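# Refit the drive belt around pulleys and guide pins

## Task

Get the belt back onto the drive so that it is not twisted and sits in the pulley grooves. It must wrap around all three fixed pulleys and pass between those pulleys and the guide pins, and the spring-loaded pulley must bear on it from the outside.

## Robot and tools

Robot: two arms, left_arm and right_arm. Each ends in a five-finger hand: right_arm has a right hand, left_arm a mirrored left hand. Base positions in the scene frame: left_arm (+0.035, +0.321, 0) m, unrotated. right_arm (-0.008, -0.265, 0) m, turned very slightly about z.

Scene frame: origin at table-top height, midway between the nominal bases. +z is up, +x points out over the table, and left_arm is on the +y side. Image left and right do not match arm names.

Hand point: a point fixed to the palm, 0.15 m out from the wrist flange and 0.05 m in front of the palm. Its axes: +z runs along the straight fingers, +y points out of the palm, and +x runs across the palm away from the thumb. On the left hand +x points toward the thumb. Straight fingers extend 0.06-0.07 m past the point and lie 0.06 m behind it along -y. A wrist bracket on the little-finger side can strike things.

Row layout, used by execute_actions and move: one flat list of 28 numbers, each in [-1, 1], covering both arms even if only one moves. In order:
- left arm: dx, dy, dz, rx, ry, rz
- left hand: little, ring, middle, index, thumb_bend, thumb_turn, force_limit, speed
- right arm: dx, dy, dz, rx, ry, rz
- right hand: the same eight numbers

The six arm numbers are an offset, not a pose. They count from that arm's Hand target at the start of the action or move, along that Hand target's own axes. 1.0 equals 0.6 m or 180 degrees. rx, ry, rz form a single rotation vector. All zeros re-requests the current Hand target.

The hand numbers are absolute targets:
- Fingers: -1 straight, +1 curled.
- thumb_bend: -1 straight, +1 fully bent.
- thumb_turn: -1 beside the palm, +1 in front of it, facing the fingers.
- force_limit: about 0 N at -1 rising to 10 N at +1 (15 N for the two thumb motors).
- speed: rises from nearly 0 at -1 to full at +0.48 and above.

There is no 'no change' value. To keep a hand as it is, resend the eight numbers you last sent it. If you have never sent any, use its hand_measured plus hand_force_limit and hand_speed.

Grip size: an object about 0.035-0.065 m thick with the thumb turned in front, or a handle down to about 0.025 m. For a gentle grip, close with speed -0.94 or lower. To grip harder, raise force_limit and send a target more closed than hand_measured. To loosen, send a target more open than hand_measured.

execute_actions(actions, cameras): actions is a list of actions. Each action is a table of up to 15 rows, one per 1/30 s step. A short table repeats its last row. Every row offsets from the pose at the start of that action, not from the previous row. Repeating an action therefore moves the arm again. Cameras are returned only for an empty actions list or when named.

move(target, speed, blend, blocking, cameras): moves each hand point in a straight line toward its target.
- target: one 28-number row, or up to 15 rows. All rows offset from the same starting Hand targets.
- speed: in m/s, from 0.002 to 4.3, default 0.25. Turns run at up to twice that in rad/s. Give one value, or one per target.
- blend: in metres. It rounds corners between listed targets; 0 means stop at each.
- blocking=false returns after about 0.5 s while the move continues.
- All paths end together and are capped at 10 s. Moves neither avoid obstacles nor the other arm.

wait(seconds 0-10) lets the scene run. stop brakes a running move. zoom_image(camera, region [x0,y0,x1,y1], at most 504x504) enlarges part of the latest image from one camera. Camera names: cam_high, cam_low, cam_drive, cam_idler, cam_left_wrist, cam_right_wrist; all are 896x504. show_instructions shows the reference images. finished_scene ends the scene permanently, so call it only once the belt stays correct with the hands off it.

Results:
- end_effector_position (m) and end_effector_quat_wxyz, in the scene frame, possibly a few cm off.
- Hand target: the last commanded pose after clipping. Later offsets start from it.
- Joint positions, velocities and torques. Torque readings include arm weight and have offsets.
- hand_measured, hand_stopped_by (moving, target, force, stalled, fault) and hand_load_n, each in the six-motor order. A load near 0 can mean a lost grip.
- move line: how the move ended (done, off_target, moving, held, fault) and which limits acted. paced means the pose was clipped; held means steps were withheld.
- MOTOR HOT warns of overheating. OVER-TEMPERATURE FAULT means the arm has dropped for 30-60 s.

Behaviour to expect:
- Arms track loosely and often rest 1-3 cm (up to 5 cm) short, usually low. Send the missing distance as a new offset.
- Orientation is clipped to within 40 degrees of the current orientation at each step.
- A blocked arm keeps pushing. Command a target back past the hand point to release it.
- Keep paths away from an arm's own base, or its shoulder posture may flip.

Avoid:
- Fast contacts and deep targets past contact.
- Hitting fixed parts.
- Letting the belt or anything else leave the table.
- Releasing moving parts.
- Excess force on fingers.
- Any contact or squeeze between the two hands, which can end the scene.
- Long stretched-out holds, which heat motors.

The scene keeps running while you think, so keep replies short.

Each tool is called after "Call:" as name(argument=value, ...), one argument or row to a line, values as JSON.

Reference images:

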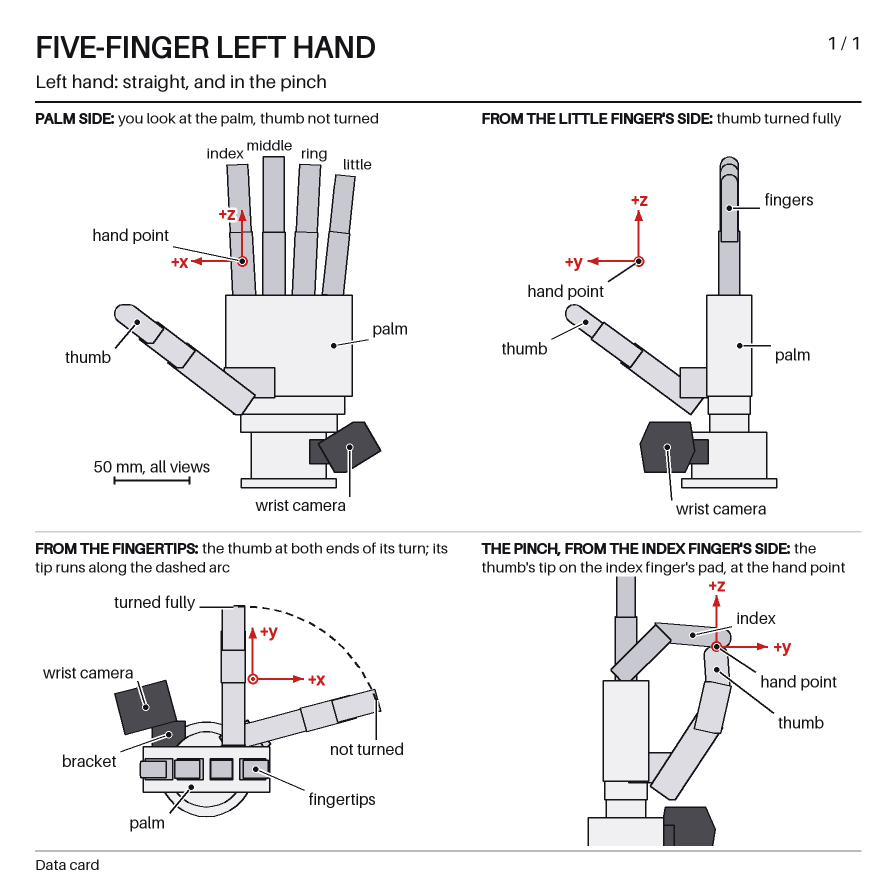

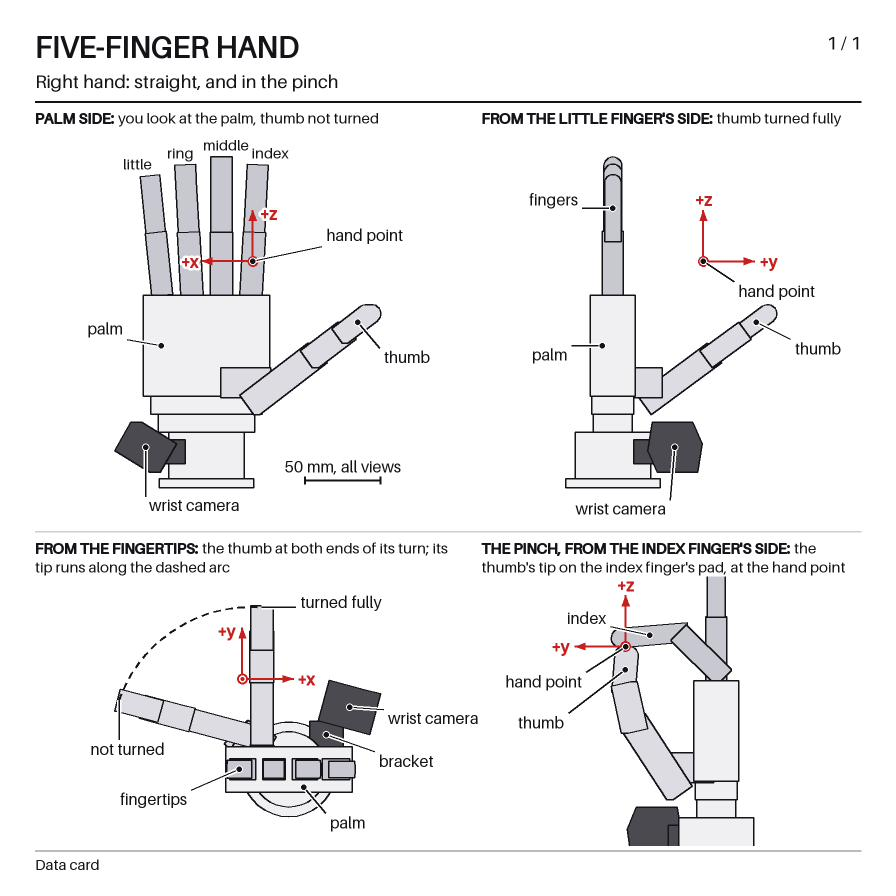

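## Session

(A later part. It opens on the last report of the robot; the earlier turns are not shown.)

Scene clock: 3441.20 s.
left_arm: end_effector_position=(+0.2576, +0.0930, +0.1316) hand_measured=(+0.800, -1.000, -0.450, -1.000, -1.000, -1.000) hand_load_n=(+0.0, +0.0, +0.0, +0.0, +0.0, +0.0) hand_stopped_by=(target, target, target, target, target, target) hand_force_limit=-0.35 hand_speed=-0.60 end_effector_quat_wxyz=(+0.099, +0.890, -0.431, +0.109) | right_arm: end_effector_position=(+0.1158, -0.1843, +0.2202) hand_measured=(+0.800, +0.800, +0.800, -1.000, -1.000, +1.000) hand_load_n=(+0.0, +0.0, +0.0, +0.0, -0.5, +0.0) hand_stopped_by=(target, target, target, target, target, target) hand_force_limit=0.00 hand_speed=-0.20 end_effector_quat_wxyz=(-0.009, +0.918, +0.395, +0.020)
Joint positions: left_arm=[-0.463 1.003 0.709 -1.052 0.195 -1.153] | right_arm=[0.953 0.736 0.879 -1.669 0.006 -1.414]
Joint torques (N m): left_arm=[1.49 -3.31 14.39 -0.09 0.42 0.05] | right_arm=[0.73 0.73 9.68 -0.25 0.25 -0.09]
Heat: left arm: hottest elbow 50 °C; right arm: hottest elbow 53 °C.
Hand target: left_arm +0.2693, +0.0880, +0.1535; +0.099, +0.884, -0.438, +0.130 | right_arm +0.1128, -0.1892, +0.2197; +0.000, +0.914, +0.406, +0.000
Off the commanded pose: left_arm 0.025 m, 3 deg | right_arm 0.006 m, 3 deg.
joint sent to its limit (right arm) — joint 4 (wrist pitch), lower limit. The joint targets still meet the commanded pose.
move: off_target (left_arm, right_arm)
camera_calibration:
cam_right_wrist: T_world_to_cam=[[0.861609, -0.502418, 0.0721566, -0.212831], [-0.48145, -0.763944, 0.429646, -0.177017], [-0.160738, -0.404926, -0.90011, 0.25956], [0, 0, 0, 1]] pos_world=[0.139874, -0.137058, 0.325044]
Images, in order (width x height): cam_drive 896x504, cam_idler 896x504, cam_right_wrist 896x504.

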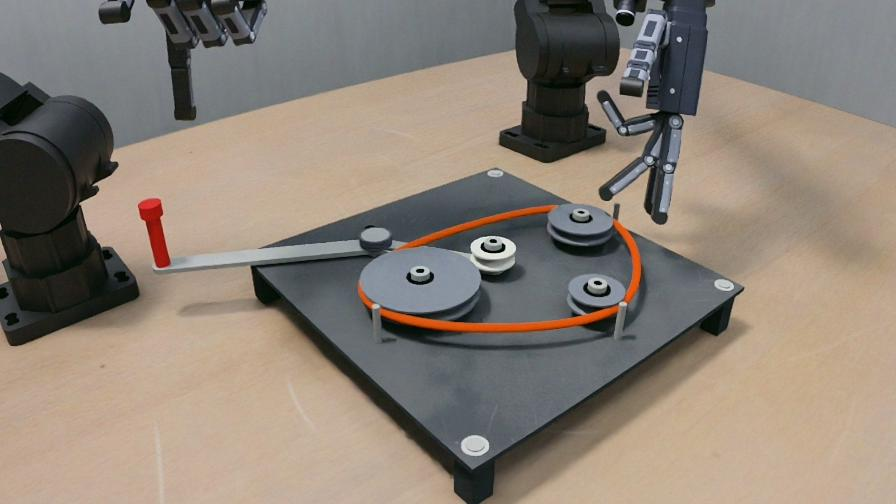

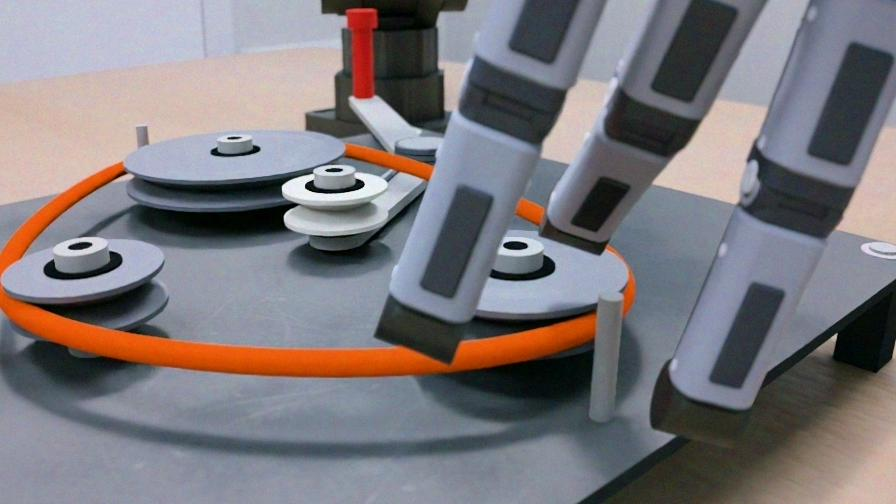

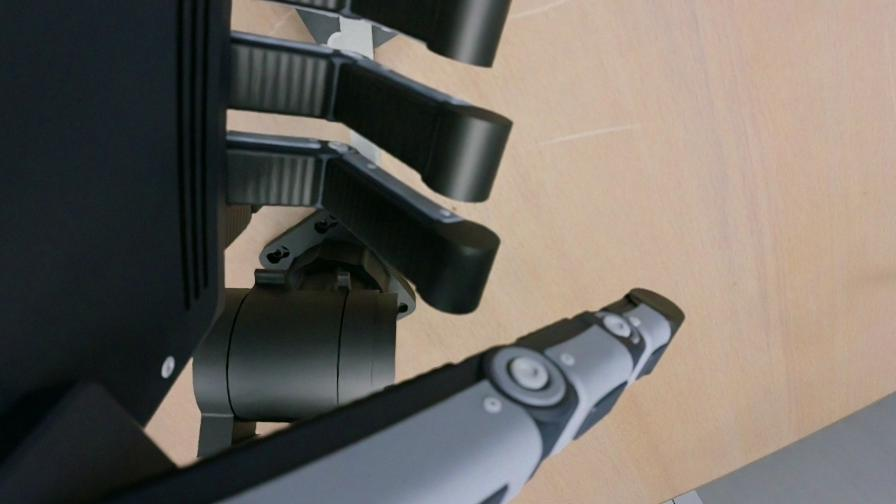

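Call:
move(
  target=[0,0,0,0,0,0,0.8,-1,-0.45,-1,-1,-1,-0.35,-0.6,0,0,0.1,0,0,0,0.8,0.8,0.8,-1,-1,1,0,-0.2],
  speed=0.1,
  cameras=["cam_drive"],
)

Scene clock: 3460.70 s.
left_arm: end_effector_position=(+0.2576, +0.0930, +0.1316) hand_measured=(+0.800, -1.000, -0.450, -1.000, -1.000, -1.000) hand_load_n=(+0.0, +0.0, +0.0, +0.0, +0.0, +0.0) hand_stopped_by=(target, target, target, target, target, target) hand_force_limit=-0.35 hand_speed=-0.60 end_effector_quat_wxyz=(+0.099, +0.890, -0.431, +0.109) | right_arm: end_effector_position=(+0.1113, -0.1912, +0.1638) hand_measured=(+0.800, +0.800, +0.800, -1.000, -1.000, +1.000) hand_load_n=(+0.0, +0.0, +0.0, +0.0, +0.0, +0.0) hand_stopped_by=(target, target, target, target, target, target) hand_force_limit=0.00 hand_speed=-0.20 end_effector_quat_wxyz=(+0.003, +0.916, +0.402, -0.001)
Joint positions: left_arm=[-0.463 1.003 0.709 -1.052 0.195 -1.153] | right_arm=[0.953 0.736 0.727 -1.565 0.004 -1.428]
Joint torques (N m): left_arm=[1.49 -3.37 14.39 -0.09 0.42 0.05] | right_arm=[0.38 1.79 9.47 0.84 0.03 -0.07]
Heat: left arm: hottest elbow 51 °C; right arm: hottest elbow 50 °C.
Hand target: left_arm +0.2693, +0.0880, +0.1535; +0.099, +0.884, -0.438, +0.130 | right_arm +0.1127, -0.1892, +0.1597; +0.000, +0.914, +0.406, +0.000
Off the commanded pose: left_arm 0.025 m, 3 deg | right_arm 0.005 m, 1 deg.
move: off_target (left_arm)
Images, in order (width x height): cam_drive 896x504.

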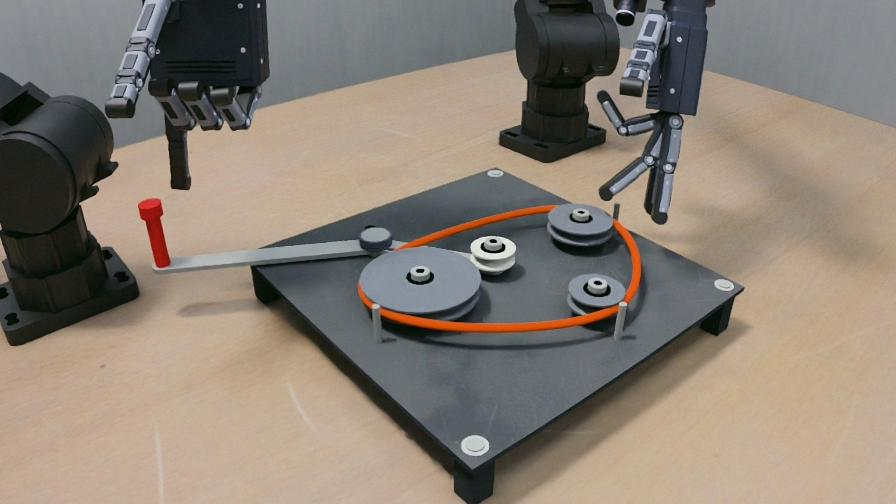

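Call:
move(
  target=[0,0,0,0,0,0,0.8,-1,-0.45,-1,-1,-1,-0.35,-0.6,0,0,0.1,0,0,0,0.8,0.8,0.8,-1,-1,1,0,-0.2],
  speed=0.08,
  cameras=["cam_drive","cam_idler","cam_high"],
)

Call:
zoom_image(
  camera="cam_drive",
  region=[90, 120, 410, 300],
)

Call:
zoom_image(
  camera="cam_high",
  region=[420, 120, 560, 220],
)

Scene clock: 3473.37 s.
left_arm: end_effector_position=(+0.2576, +0.0930, +0.1316) hand_measured=(+0.800, -1.000, -0.450, -1.000, -1.000, -1.000) hand_load_n=(+0.0, +0.0, +0.0, +0.0, +0.0, +0.0) hand_stopped_by=(target, target, target, target, target, target) hand_force_limit=-0.35 hand_speed=-0.60 end_effector_quat_wxyz=(+0.099, +0.890, -0.431, +0.109) | right_arm: end_effector_position=(+0.1117, -0.1906, +0.1048) hand_measured=(+0.800, +0.800, +0.800, -1.000, -1.000, +1.000) hand_load_n=(+0.0, +0.0, +0.0, +0.0, +0.0, +0.0) hand_stopped_by=(target, target, target, target, target, target) hand_force_limit=0.00 hand_speed=-0.20 end_effector_quat_wxyz=(+0.000, +0.916, +0.402, +0.003)
Joint positions: left_arm=[-0.463 1.003 0.709 -1.052 0.195 -1.153] | right_arm=[0.953 0.749 0.577 -1.394 0.003 -1.428]
Joint torques (N m): left_arm=[1.49 -3.31 14.39 -0.08 0.42 0.05] | right_arm=[0.5 2.37 9.46 0.73 0.02 -0.08]
Heat: left arm: hottest elbow 51 °C; right arm: hottest elbow 48 °C.
Hand target: left_arm +0.2693, +0.0880, +0.1535; +0.099, +0.884, -0.438, +0.130 | right_arm +0.1126, -0.1892, +0.0997; +0.000, +0.914, +0.406, +0.000
Off the commanded pose: left_arm 0.025 m, 3 deg | right_arm 0.005 m, 1 deg.
move: off_target (left_arm)
Images, in order (width x height): cam_high 896x504, cam_drive 896x504, cam_idler 896x504.

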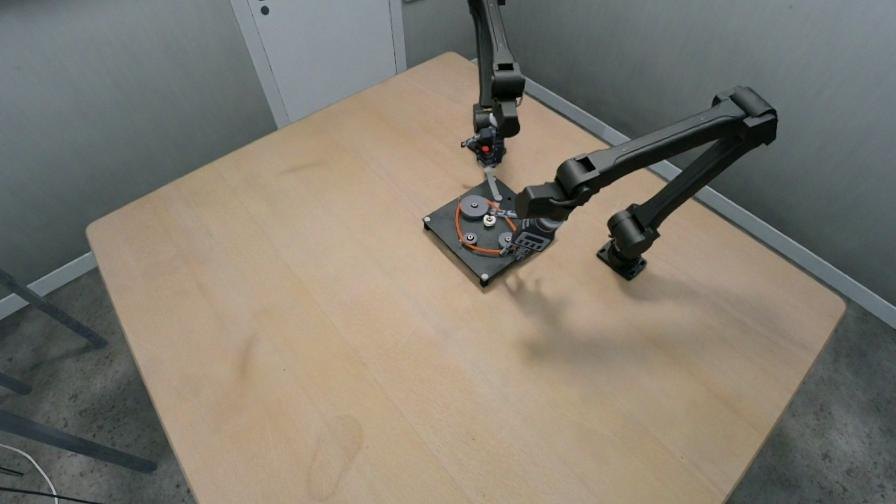

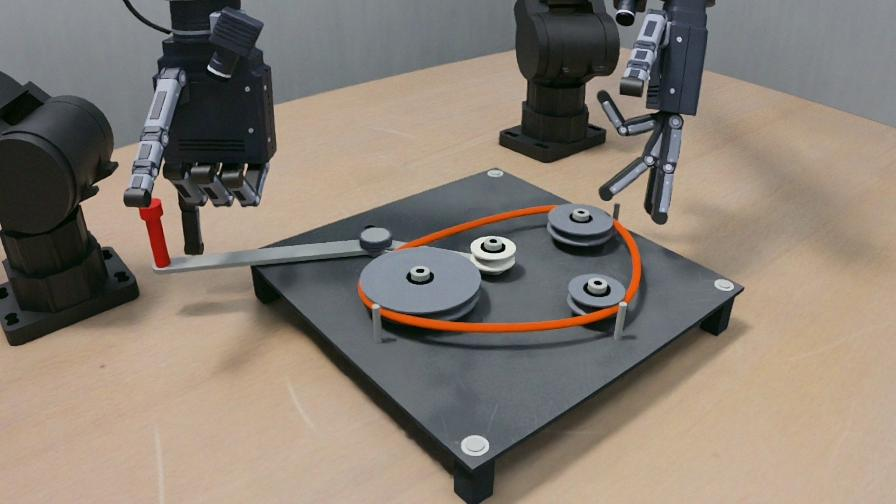

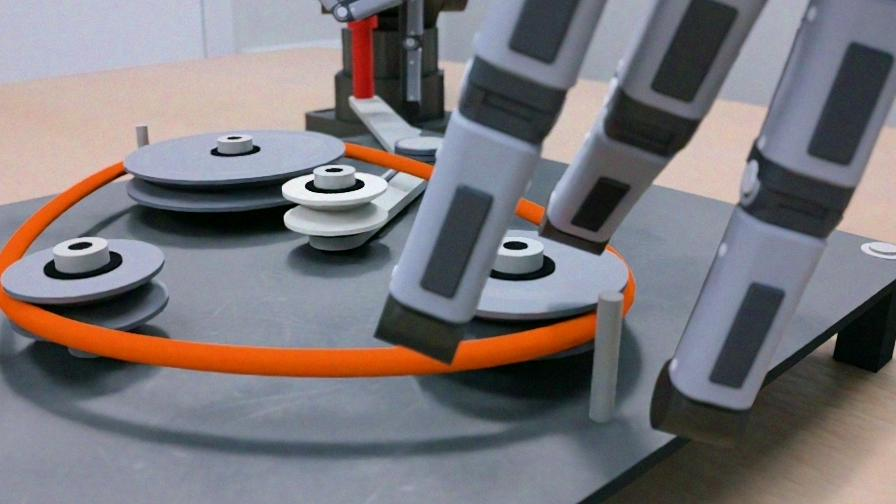

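Scaled by 1.575 from the camera's 896x504 image, which has a finer 1280x720 frame.

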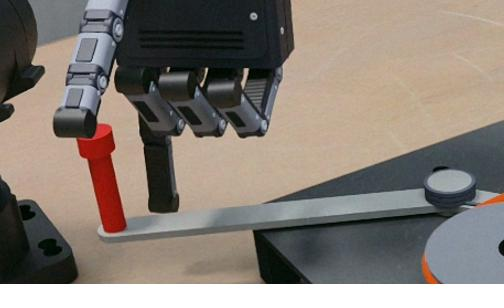

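Scaled by 3.600 from the camera's 896x504 image, which has a finer 1280x720 frame.

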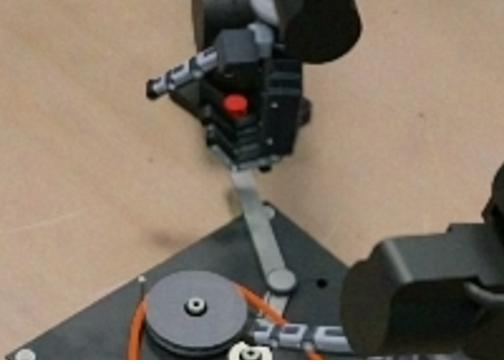

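Call:
zoom_image(
  camera="cam_idler",
  region=[300, 0, 500, 180],
)

Scaled by 2.520 from the camera's 896x504 image, which has a finer 1280x720 frame.

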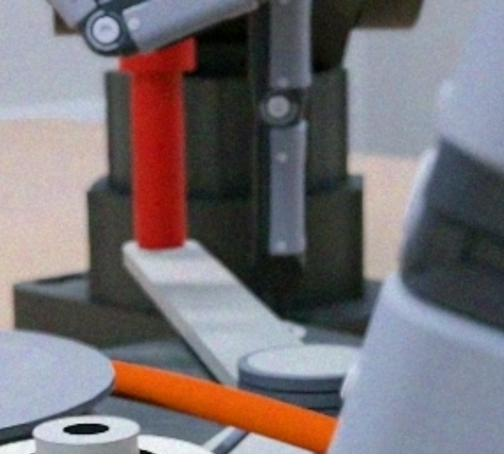

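Call:
move(
  target=[0,0,0,0,0,0,0.8,-1,-0.45,-1,-1,-1,-0.35,-0.6,0,0,0.022,0,0,0,0.8,0.8,0.8,-1,-1,1,0,-0.2],
  speed=0.05,
)

Scene clock: 3487.93 s.
left_arm: end_effector_position=(+0.2576, +0.0930, +0.1316) hand_measured=(+0.800, -1.000, -0.450, -1.000, -1.000, -1.000) hand_load_n=(+0.0, +0.0, +0.0, +0.0, +0.0, +0.0) hand_stopped_by=(target, target, target, target, target, target) hand_force_limit=-0.35 hand_speed=-0.60 end_effector_quat_wxyz=(+0.099, +0.890, -0.431, +0.109) | right_arm: end_effector_position=(+0.1119, -0.1903, +0.0916) hand_measured=(+0.800, +0.800, +0.800, -1.000, -1.000, +1.000) hand_load_n=(+0.0, +0.5, +0.0, +0.0, +0.0, +0.0) hand_stopped_by=(target, target, target, target, target, target) hand_force_limit=0.00 hand_speed=-0.20 end_effector_quat_wxyz=(+0.000, +0.916, +0.402, +0.003)
Joint positions: left_arm=[-0.463 1.003 0.709 -1.052 0.195 -1.153] | right_arm=[0.953 0.759 0.546 -1.352 0.003 -1.428]
Joint torques (N m): left_arm=[1.49 -3.31 14.39 -0.09 0.42 0.05] | right_arm=[0.62 2.2 9.17 0.77 0.04 -0.1]
Heat: left arm: hottest elbow 51 °C; right arm: hottest elbow 47 °C.
Hand target: left_arm +0.2693, +0.0880, +0.1535; +0.099, +0.884, -0.438, +0.130 | right_arm +0.1126, -0.1892, +0.0865; +0.000, +0.914, +0.406, +0.000
Off the commanded pose: left_arm 0.025 m, 3 deg | right_arm 0.005 m, 1 deg.
move: off_target (left_arm)

Call:
move(
  target=[
    [-0.012,0.1267,-0.0577,-0.0145,-0.0524,0.1439,0.8,-1,-0.45,-1,-1,1,-0.35,-0.6,0,0,0,0,0,0,0.8,0.8,0.8,-1,-1,1,0,-0.2],
    [-0.0233,0.2487,-0.0208,-0.029,-0.1048,0.2878,0.8,-1,-0.45,-1,-1,1,-0.35,-0.6,0,0,0,0,0,0,0.8,0.8,0.8,-1,-1,1,0,-0.2],
  ],
  speed=0.12,
  cameras=["cam_drive","cam_idler","cam_left_wrist"],
)

Scene clock: 3534.03 s.
left_arm: end_effector_position=(+0.1358, +0.0240, +0.1574) hand_measured=(+0.800, -1.000, -0.450, -1.000, -1.000, +1.000) hand_load_n=(+0.0, +0.0, +0.0, +0.0, +0.0, +0.0) hand_stopped_by=(target, target, target, target, target, target) hand_force_limit=-0.35 hand_speed=-0.60 end_effector_quat_wxyz=(-0.001, -0.619, +0.786, +0.010) | right_arm: end_effector_position=(+0.1119, -0.1903, +0.0916) hand_measured=(+0.800, +0.800, +0.800, -1.000, -1.000, +1.000) hand_load_n=(+0.0, +0.0, +0.0, +0.0, +0.0, +0.0) hand_stopped_by=(target, target, target, target, target, target) hand_force_limit=0.00 hand_speed=-0.20 end_effector_quat_wxyz=(+0.000, +0.916, +0.402, +0.003)
Joint positions: left_arm=[-1.033 1.23 1.005 -1.365 0.004 -0.795] | right_arm=[0.953 0.759 0.546 -1.352 0.003 -1.428]
Joint torques (N m): left_arm=[0.5 -4.78 13.9 -0.64 0.03 0.11] | right_arm=[0.62 2.78 9.4 0.88 0.02 -0.09]
Heat: left arm: hottest elbow 51 °C; right arm: hottest elbow 44 °C.
Hand target: left_arm +0.1400, +0.0129, +0.1701; -0.001, -0.609, +0.793, +0.000 | right_arm +0.1126, -0.1892, +0.0865; +0.000, +0.914, +0.406, +0.000
Off the commanded pose: left_arm 0.017 m, 2 deg | right_arm 0.005 m, 1 deg.
move: off_target (left_arm)
camera_calibration:
cam_left_wrist: T_world_to_cam=[[0.901789, -0.432025, -0.0114667, -0.113703], [-0.368128, -0.781773, 0.503302, -0.0081521], [-0.226403, -0.449651, -0.864035, 0.292405], [0, 0, 0, 1]] pos_world=[0.165736, 0.0759846, 0.255447]
Images, in order (width x height): cam_drive 896x504, cam_idler 896x504, cam_left_wrist 896x504.

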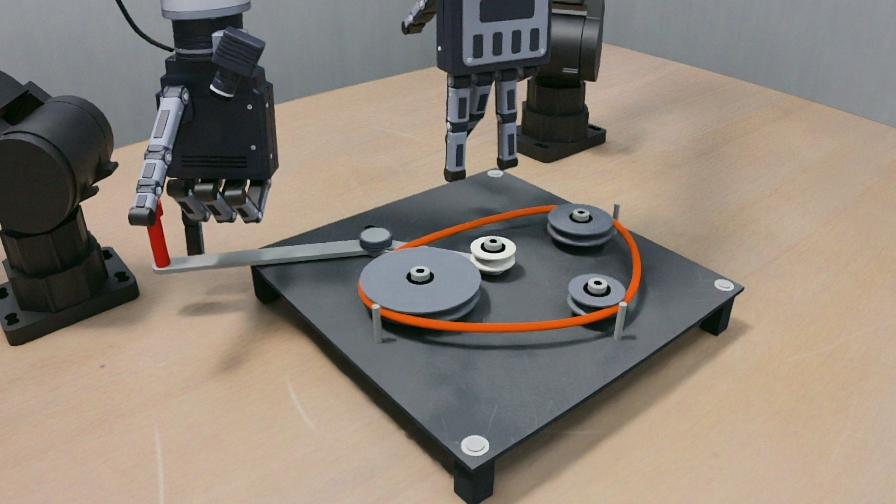

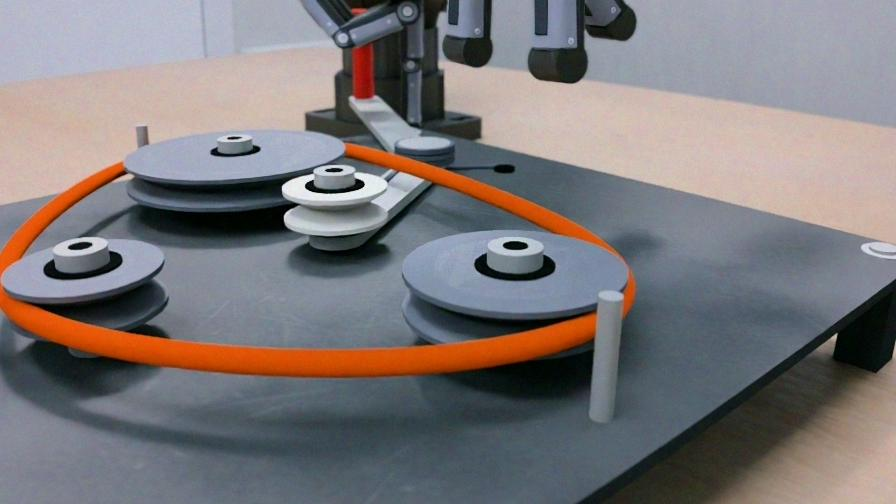

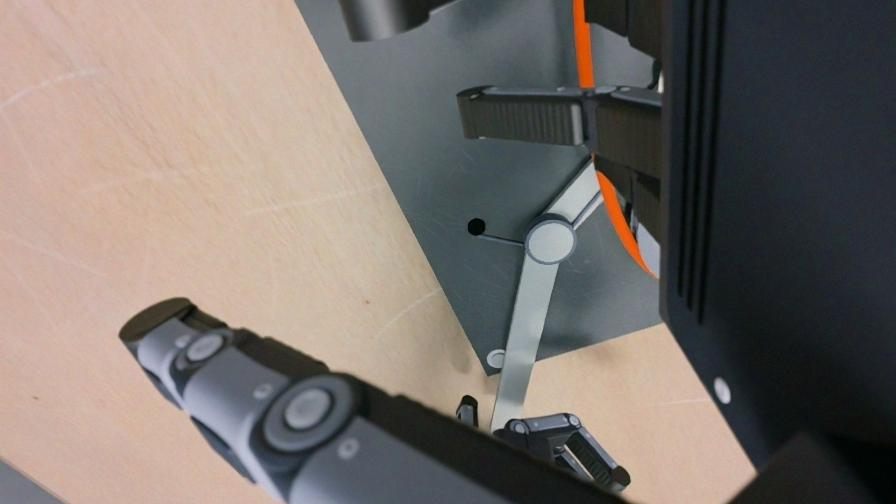

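Call:
zoom_image(
  camera="cam_drive",
  region=[410, 60, 560, 200],
)

Call:
zoom_image(
  camera="cam_idler",
  region=[430, 0, 660, 120],
)

Scaled by 3.360 from the camera's 896x504 image, which has a finer 1280x720 frame.

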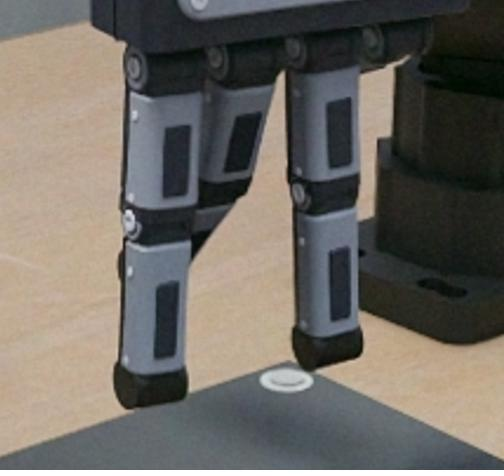

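Scaled by 2.191 from the camera's 896x504 image, which has a finer 1280x720 frame.

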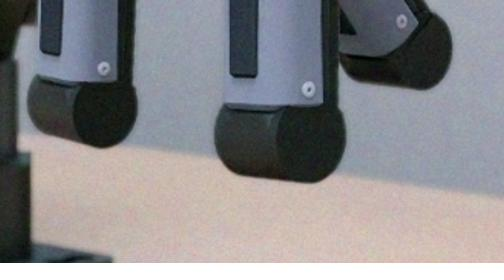

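Call:
move(
  target=[0.0208,-0.0125,0.05,0,0,0,0.8,-1,-0.55,-1,-1,1,-0.35,-0.6,0,0,0,0,0,0,0.8,0.8,0.8,-1,-1,1,0,-0.2],
  speed=0.06,
  cameras=["cam_drive","cam_idler"],
)

Scene clock: 3571.10 s.
left_arm: end_effector_position=(+0.1417, +0.0085, +0.1388) hand_measured=(+0.800, -1.000, -0.550, -1.000, -1.000, +1.000) hand_load_n=(+0.0, +0.0, -0.5, +0.0, +0.0, +0.0) hand_stopped_by=(target, target, target, target, target, target) hand_force_limit=-0.35 hand_speed=-0.60 end_effector_quat_wxyz=(-0.001, -0.615, +0.789, +0.009) | right_arm: end_effector_position=(+0.1119, -0.1903, +0.0916) hand_measured=(+0.800, +0.800, +0.800, -1.000, -1.000, +1.000) hand_load_n=(+0.0, +0.0, +0.0, +0.0, +0.0, +0.0) hand_stopped_by=(target, target, target, target, target, target) hand_force_limit=0.00 hand_speed=-0.20 end_effector_quat_wxyz=(+0.000, +0.916, +0.402, +0.003)
Joint positions: left_arm=[-1.042 1.289 1.005 -1.306 0.004 -0.795] | right_arm=[0.953 0.759 0.546 -1.352 0.003 -1.428]
Joint torques (N m): left_arm=[0.44 -5.42 11.18 0.55 0.03 -0.04] | right_arm=[0.79 2.61 9.36 0.79 0.02 -0.09]
Heat: left arm: hottest elbow 51 °C; right arm: hottest elbow 43 °C.
Hand target: left_arm +0.1439, -0.0010, +0.1401; -0.001, -0.609, +0.793, +0.000 | right_arm +0.1126, -0.1892, +0.0865; +0.000, +0.914, +0.406, +0.000
Off the commanded pose: left_arm 0.010 m, 1 deg | right_arm 0.005 m, 1 deg.
move: done
Images, in order (width x height): cam_drive 896x504, cam_idler 896x504.

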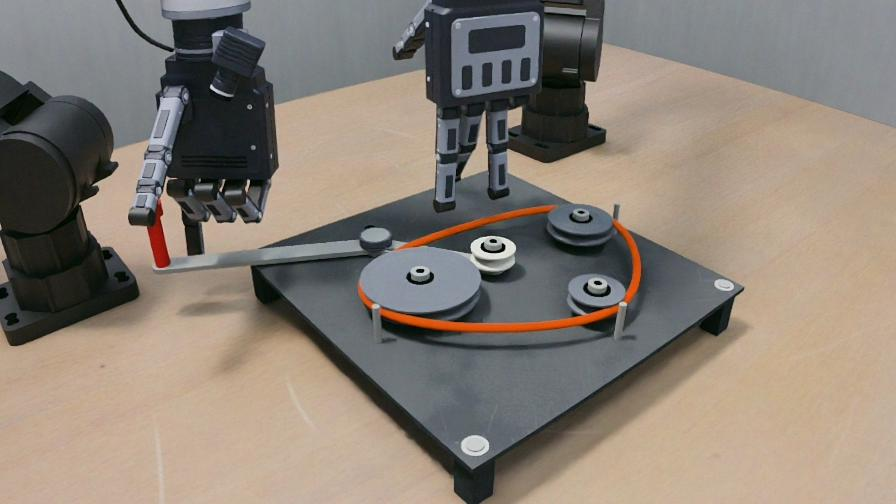

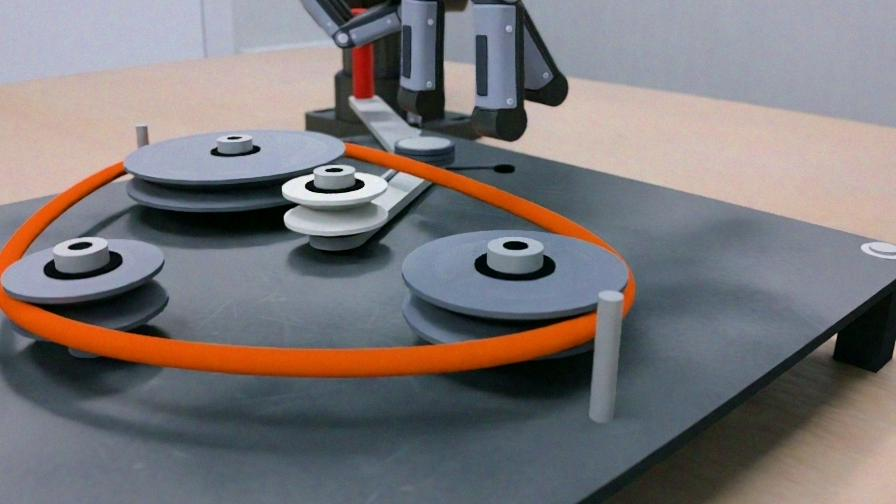

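Call:
move(
  target=[0,0,0.05,0,0,0,0.8,-1,-0.55,-1,-1,1,-0.35,-0.6,0,0,0,0,0,0,0.8,0.8,0.8,-1,-1,1,0,-0.2],
  speed=0.06,
  cameras=["cam_drive","cam_idler"],
)

Call:
zoom_image(
  camera="cam_drive",
  region=[350, 140, 600, 300],
)

Call:
zoom_image(
  camera="cam_idler",
  region=[280, 60, 600, 260],
)

Scene clock: 3575.67 s.
left_arm: end_effector_position=(+0.1457, +0.0016, +0.1156) hand_measured=(+0.800, -1.000, -0.550, -1.000, -1.000, +1.000) hand_load_n=(+0.0, +0.0, +0.0, +0.0, +0.0, +0.0) hand_stopped_by=(target, target, target, target, target, target) hand_force_limit=-0.35 hand_speed=-0.60 end_effector_quat_wxyz=(-0.002, -0.615, +0.789, +0.000) | right_arm: end_effector_position=(+0.1119, -0.1903, +0.0916) hand_measured=(+0.800, +0.800, +0.800, -1.000, -1.000, +1.000) hand_load_n=(+0.0, +0.0, +0.5, +0.0, +0.0, +0.0) hand_stopped_by=(target, target, target, target, target, target) hand_force_limit=0.00 hand_speed=-0.20 end_effector_quat_wxyz=(+0.000, +0.916, +0.402, +0.003)
Joint positions: left_arm=[-1.042 1.316 0.967 -1.221 0.004 -0.795] | right_arm=[0.953 0.759 0.546 -1.352 0.003 -1.428]
Joint torques (N m): left_arm=[0.44 -5.66 9.22 0.61 0.03 -0.03] | right_arm=[0.44 2.37 9.33 0.75 0.07 -0.09]
Heat: left arm: hottest elbow 50 °C; right arm: hottest elbow 43 °C.
Hand target: left_arm +0.1438, -0.0010, +0.1101; -0.001, -0.609, +0.793, +0.000 | right_arm +0.1126, -0.1892, +0.0865; +0.000, +0.914, +0.406, +0.000
Off the commanded pose: left_arm 0.006 m, 1 deg | right_arm 0.005 m, 1 deg.
move: done
Images, in order (width x height): cam_drive 896x504, cam_idler 896x504.

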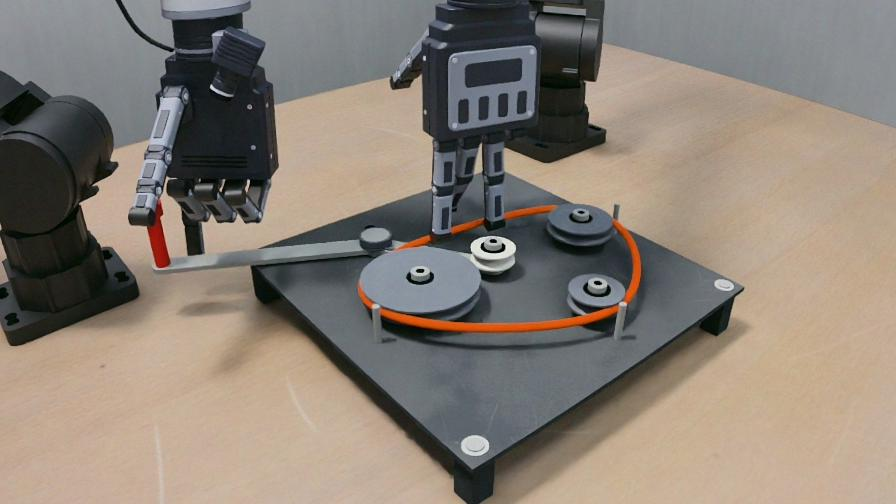

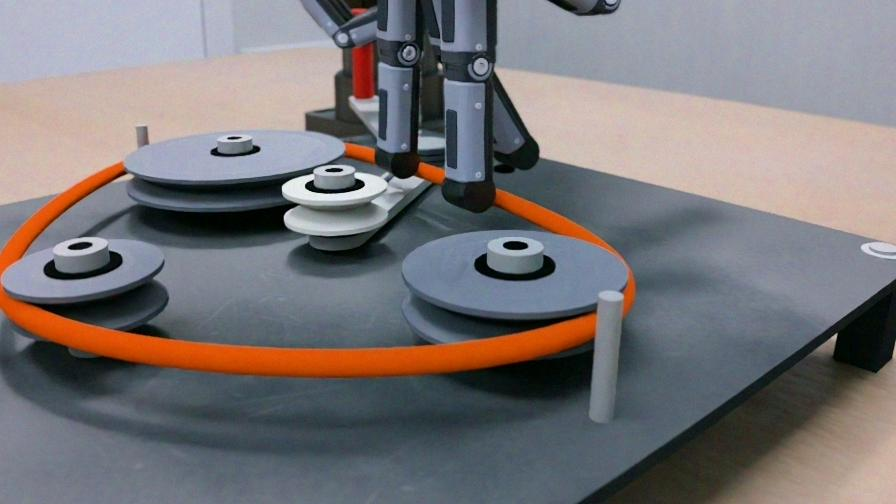

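Scaled by 2.016 from the camera's 896x504 image, which has a finer 1280x720 frame.

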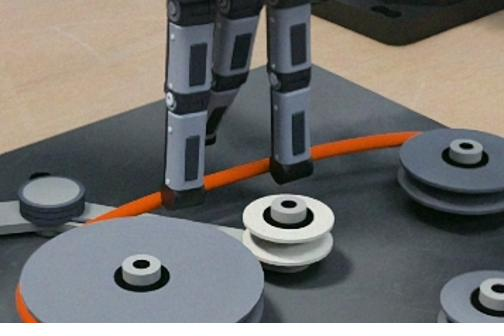

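Scaled by 1.575 from the camera's 896x504 image, which has a finer 1280x720 frame.

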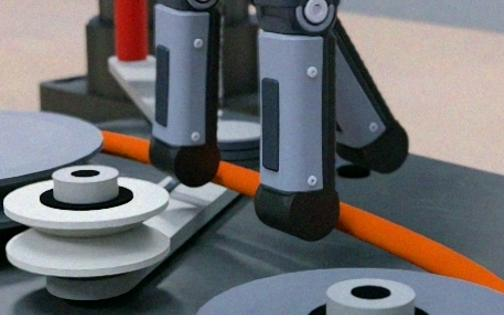

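Call:
move(
  target=[-0.0190,0.0098,0,0,0,0,0.8,-1,-0.55,-1,-1,1,-0.35,-0.6,0,0,0,0,0,0,0.8,0.8,0.8,-1,-1,1,0,-0.2],
  speed=0.06,
)

Scene clock: 3580.53 s.
left_arm: end_effector_position=(+0.1411, +0.0102, +0.1115) hand_measured=(+0.800, -1.000, -0.550, -1.000, -1.000, +1.000) hand_load_n=(+0.0, +0.0, +0.0, +0.0, +0.0, +0.0) hand_stopped_by=(target, target, target, target, target, target) hand_force_limit=-0.35 hand_speed=-0.60 end_effector_quat_wxyz=(+0.000, -0.615, +0.789, +0.005) | right_arm: end_effector_position=(+0.1119, -0.1903, +0.0916) hand_measured=(+0.800, +0.800, +0.800, -1.000, -1.000, +1.000) hand_load_n=(+0.0, +0.0, +0.0, +0.0, +0.0, +0.0) hand_stopped_by=(target, target, target, target, target, target) hand_force_limit=0.00 hand_speed=-0.20 end_effector_quat_wxyz=(+0.000, +0.916, +0.402, +0.003)
Joint positions: left_arm=[-1.042 1.301 0.942 -1.221 0.002 -0.795] | right_arm=[0.953 0.759 0.546 -1.352 0.003 -1.428]
Joint torques (N m): left_arm=[1.32 -7 8.75 0.49 0.11 0.07] | right_arm=[0.91 2.9 9.36 0.8 -0.03 -0.1]
Heat: left arm: hottest elbow 50 °C; right arm: hottest elbow 43 °C.
Hand target: left_arm +0.1411, +0.0115, +0.1101; -0.001, -0.609, +0.793, +0.000 | right_arm +0.1126, -0.1892, +0.0865; +0.000, +0.914, +0.406, +0.000
Off the commanded pose: left_arm 0.002 m, 1 deg | right_arm 0.005 m, 1 deg.
move: done

Call:
move(
  target=[0.003,0,0.022,0,0,0,0.8,-1,-0.55,-1,-1,1,-0.35,-0.6,0,0,0,0,0,0,0.8,0.8,0.8,-1,-1,1,0,-0.2],
  speed=0.04,
  cameras=["cam_drive","cam_idler"],
)

Call:
zoom_image(
  camera="cam_drive",
  region=[350, 140, 600, 300],
)

Call:
zoom_image(
  camera="cam_idler",
  region=[280, 60, 600, 260],
)

Scene clock: 3585.67 s.
left_arm: end_effector_position=(+0.1418, +0.0097, +0.1060) hand_measured=(+0.800, -1.000, -0.550, -1.000, -1.000, +1.000) hand_load_n=(+0.5, +0.0, +0.0, -0.5, +0.0, +0.0) hand_stopped_by=(target, target, target, target, target, target) hand_force_limit=-0.35 hand_speed=-0.60 end_effector_quat_wxyz=(+0.000, -0.615, +0.789, -0.001) | right_arm: end_effector_position=(+0.1119, -0.1903, +0.0916) hand_measured=(+0.800, +0.800, +0.800, -1.000, -1.000, +1.000) hand_load_n=(+0.0, +0.0, +0.0, +0.0, +0.0, +0.0) hand_stopped_by=(target, target, target, target, target, target) hand_force_limit=0.00 hand_speed=-0.20 end_effector_quat_wxyz=(+0.000, +0.916, +0.402, +0.003)
Joint positions: left_arm=[-1.042 1.301 0.928 -1.196 0 -0.795] | right_arm=[0.953 0.759 0.546 -1.352 0.003 -1.428]
Joint torques (N m): left_arm=[1.03 -5.36 8.09 1.07 0.19 0.03] | right_arm=[0.32 2.43 9.33 0.91 0.05 -0.1]
Heat: left arm: hottest elbow 48 °C; right arm: hottest elbow 43 °C.
Hand target: left_arm +0.1406, +0.0097, +0.0969; -0.001, -0.609, +0.793, +0.000 | right_arm +0.1126, -0.1892, +0.0865; +0.000, +0.914, +0.406, +0.000
Off the commanded pose: left_arm 0.009 m, 1 deg | right_arm 0.005 m, 1 deg.
move: done
Images, in order (width x height): cam_drive 896x504, cam_idler 896x504.

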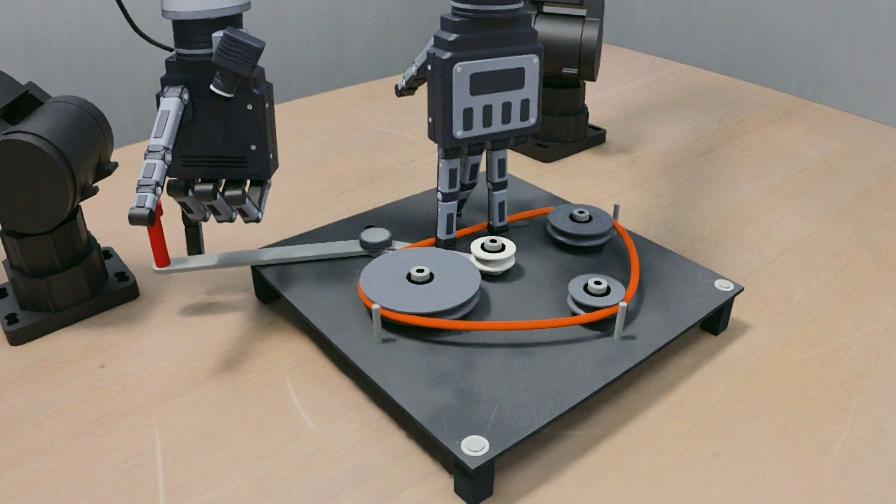

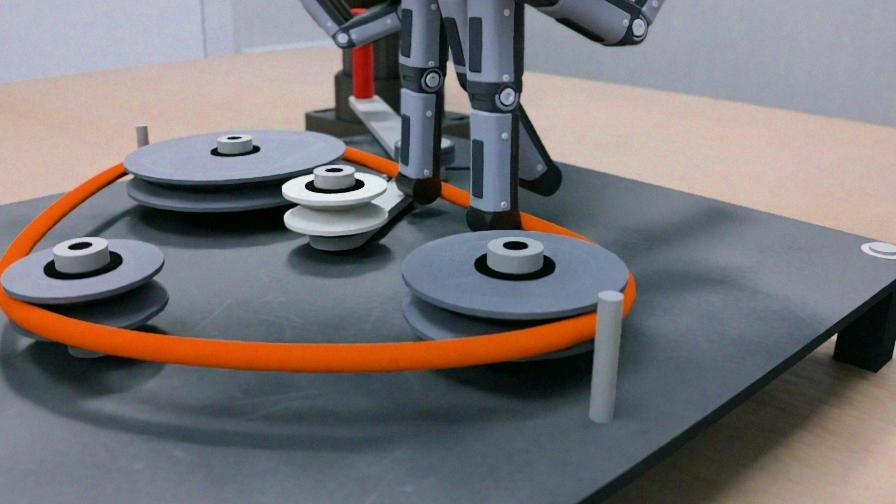

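Scaled by 2.016 from the camera's 896x504 image, which has a finer 1280x720 frame.

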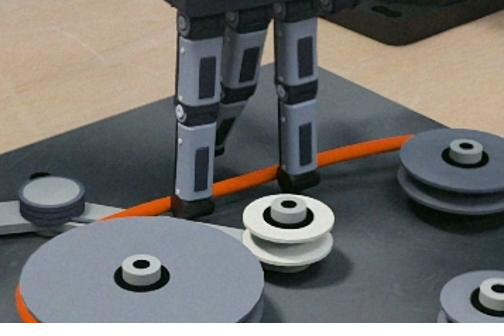

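Scaled by 1.575 from the camera's 896x504 image, which has a finer 1280x720 frame.

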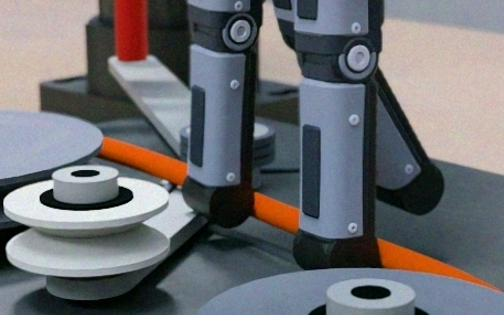

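Call:
move(
  target=[-0.0185,0.0084,-0.0217,0,0,0,0.8,-1,-0.65,-1,-1,1,-0.35,-0.6,0,0,0,0,0,0,0.8,0.8,0.8,-1,-1,1,0,-0.2],
  speed=0.05,
)

Scene clock: 3594.83 s.
left_arm: end_effector_position=(+0.1405, +0.0133, +0.1107) hand_measured=(+0.800, -1.000, -0.650, -1.000, -1.000, +1.000) hand_load_n=(+0.0, +0.0, +0.0, +0.0, -0.5, +0.0) hand_stopped_by=(target, target, target, target, target, target) hand_force_limit=-0.35 hand_speed=-0.60 end_effector_quat_wxyz=(-0.001, -0.613, +0.790, -0.009) | right_arm: end_effector_position=(+0.1119, -0.1903, +0.0916) hand_measured=(+0.800, +0.800, +0.800, -1.000, -1.000, +1.000) hand_load_n=(+0.0, +0.0, +0.0, +0.0, +0.0, +0.0) hand_stopped_by=(target, target, target, target, target, target) hand_force_limit=0.00 hand_speed=-0.20 end_effector_quat_wxyz=(+0.000, +0.916, +0.402, +0.003)
Joint positions: left_arm=[-1.04 1.274 0.918 -1.196 0 -0.788] | right_arm=[0.953 0.759 0.546 -1.352 0.003 -1.428]
Joint torques (N m): left_arm=[1.96 -6.53 8.83 -0.66 0.2 0.08] | right_arm=[0.73 2.43 9.37 0.72 0 -0.1]
Heat: left arm: hottest elbow 47 °C; right arm: hottest elbow 43 °C.
Hand target: left_arm +0.1387, +0.0218, +0.1100; -0.001, -0.609, +0.793, +0.000 | right_arm +0.1126, -0.1892, +0.0865; +0.000, +0.914, +0.406, +0.000
Off the commanded pose: left_arm 0.009 m, 1 deg | right_arm 0.005 m, 1 deg.
move: done

Call:
move(
  target=[-0.0141,0.0055,0,0,0,0,0.8,-1,-0.65,-1,-1,1,-0.35,-0.6,0,0,0,0,0,0,0.8,0.8,0.8,-1,-1,1,0,-0.2],
  speed=0.08,
)

Scene clock: 3599.67 s.
left_arm: end_effector_position=(+0.1403, +0.0214, +0.1107) hand_measured=(+0.800, -1.000, -0.650, -1.000, -1.000, +1.000) hand_load_n=(+0.0, +0.5, +0.0, +0.0, +0.0, +0.0) hand_stopped_by=(target, target, target, target, target, target) hand_force_limit=-0.35 hand_speed=-0.60 end_effector_quat_wxyz=(-0.001, -0.613, +0.790, -0.011) | right_arm: end_effector_position=(+0.1119, -0.1903, +0.0916) hand_measured=(+0.800, +0.800, +0.800, -1.000, -1.000, +1.000) hand_load_n=(+0.0, +0.0, +0.0, +0.0, +0.0, +0.0) hand_stopped_by=(target, target, target, target, target, target) hand_force_limit=0.00 hand_speed=-0.20 end_effector_quat_wxyz=(+0.000, +0.916, +0.402, +0.003)
Joint positions: left_arm=[-1.029 1.252 0.899 -1.196 0 -0.776] | right_arm=[0.953 0.759 0.546 -1.352 0.003 -1.428]
Joint torques (N m): left_arm=[1.9 -6.24 8.92 -0.8 0.21 0.08] | right_arm=[0.79 2.55 9.44 0.81 0.01 -0.1]
Heat: left arm: hottest elbow 47 °C; right arm: hottest elbow 43 °C.
Hand target: left_arm +0.1377, +0.0308, +0.1100; -0.001, -0.609, +0.793, +0.000 | right_arm +0.1126, -0.1892, +0.0865; +0.000, +0.914, +0.406, +0.000
Off the commanded pose: left_arm 0.010 m, 1 deg | right_arm 0.005 m, 1 deg.
move: done

Call:
move(
  target=[0,0,0.03,0,0,0,0.8,-1,-0.65,-1,-1,1,-0.35,-0.6,0,0,0,0,0,0,0.8,0.8,0.8,-1,-1,1,0,-0.2],
  speed=0.05,
  cameras=["cam_drive","cam_idler"],
)

Call:
zoom_image(
  camera="cam_drive",
  region=[350, 140, 600, 300],
)

Call:
zoom_image(
  camera="cam_idler",
  region=[280, 60, 600, 260],
)

Scene clock: 3605.77 s.
left_arm: end_effector_position=(+0.1397, +0.0248, +0.1012) hand_measured=(+0.800, -1.000, -0.650, -1.000, -1.000, +1.000) hand_load_n=(+0.0, +0.5, +0.0, +0.0, +0.0, +0.5) hand_stopped_by=(target, target, target, target, target, target) hand_force_limit=-0.35 hand_speed=-0.60 end_effector_quat_wxyz=(+0.000, -0.613, +0.790, -0.011) | right_arm: end_effector_position=(+0.1119, -0.1903, +0.0916) hand_measured=(+0.800, +0.800, +0.800, -1.000, -1.000, +1.000) hand_load_n=(+0.0, +0.0, +0.0, +0.0, +0.0, +0.0) hand_stopped_by=(target, target, target, target, target, target) hand_force_limit=0.00 hand_speed=-0.20 end_effector_quat_wxyz=(+0.000, +0.916, +0.402, +0.003)
Joint positions: left_arm=[-1.026 1.252 0.873 -1.169 -0.003 -0.774] | right_arm=[0.953 0.759 0.546 -1.352 0.003 -1.428]
Joint torques (N m): left_arm=[1.73 -4.78 7.99 0.38 0.31 0.06] | right_arm=[0.44 2.32 9.24 0.75 -0.01 -0.1]
Heat: left arm: hottest elbow 46 °C; right arm: hottest elbow 43 °C.
Hand target: left_arm +0.1377, +0.0307, +0.0920; -0.001, -0.609, +0.793, +0.000 | right_arm +0.1126, -0.1892, +0.0865; +0.000, +0.914, +0.406, +0.000
Off the commanded pose: left_arm 0.011 m, 1 deg | right_arm 0.005 m, 1 deg.
move: off_target (left_arm)
Images, in order (width x height): cam_drive 896x504, cam_idler 896x504.

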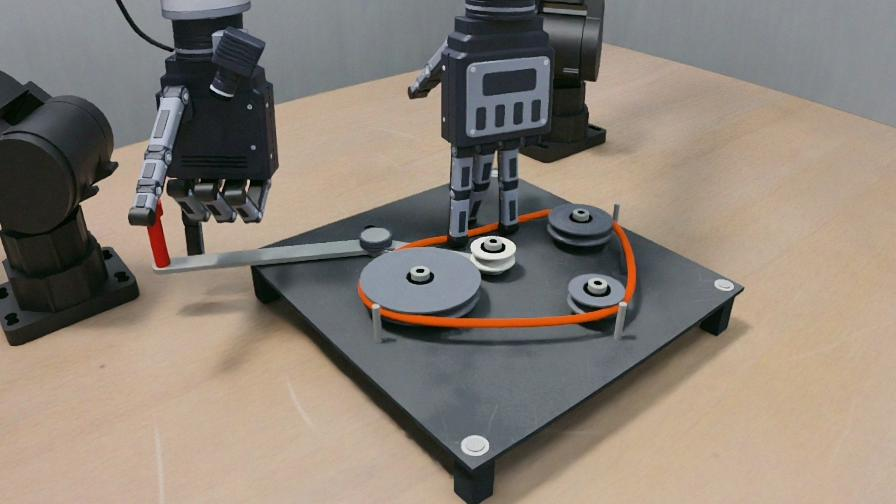

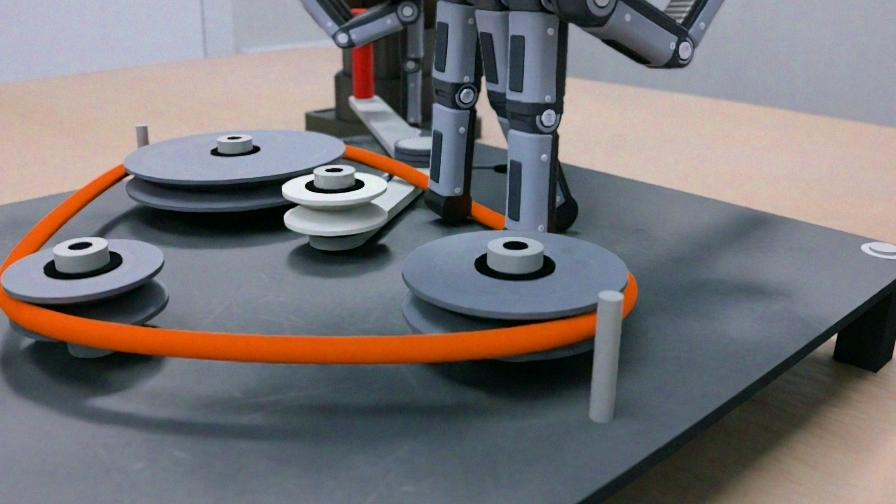

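Scaled by 2.016 from the camera's 896x504 image, which has a finer 1280x720 frame.

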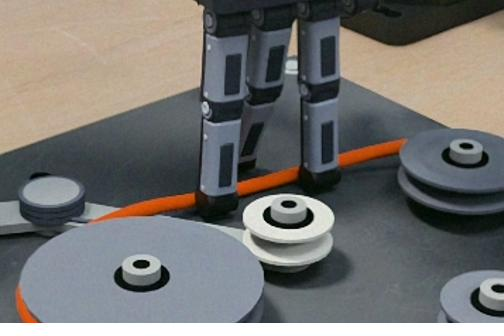

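Scaled by 1.575 from the camera's 896x504 image, which has a finer 1280x720 frame.

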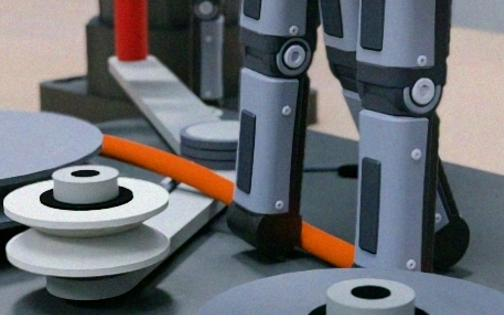

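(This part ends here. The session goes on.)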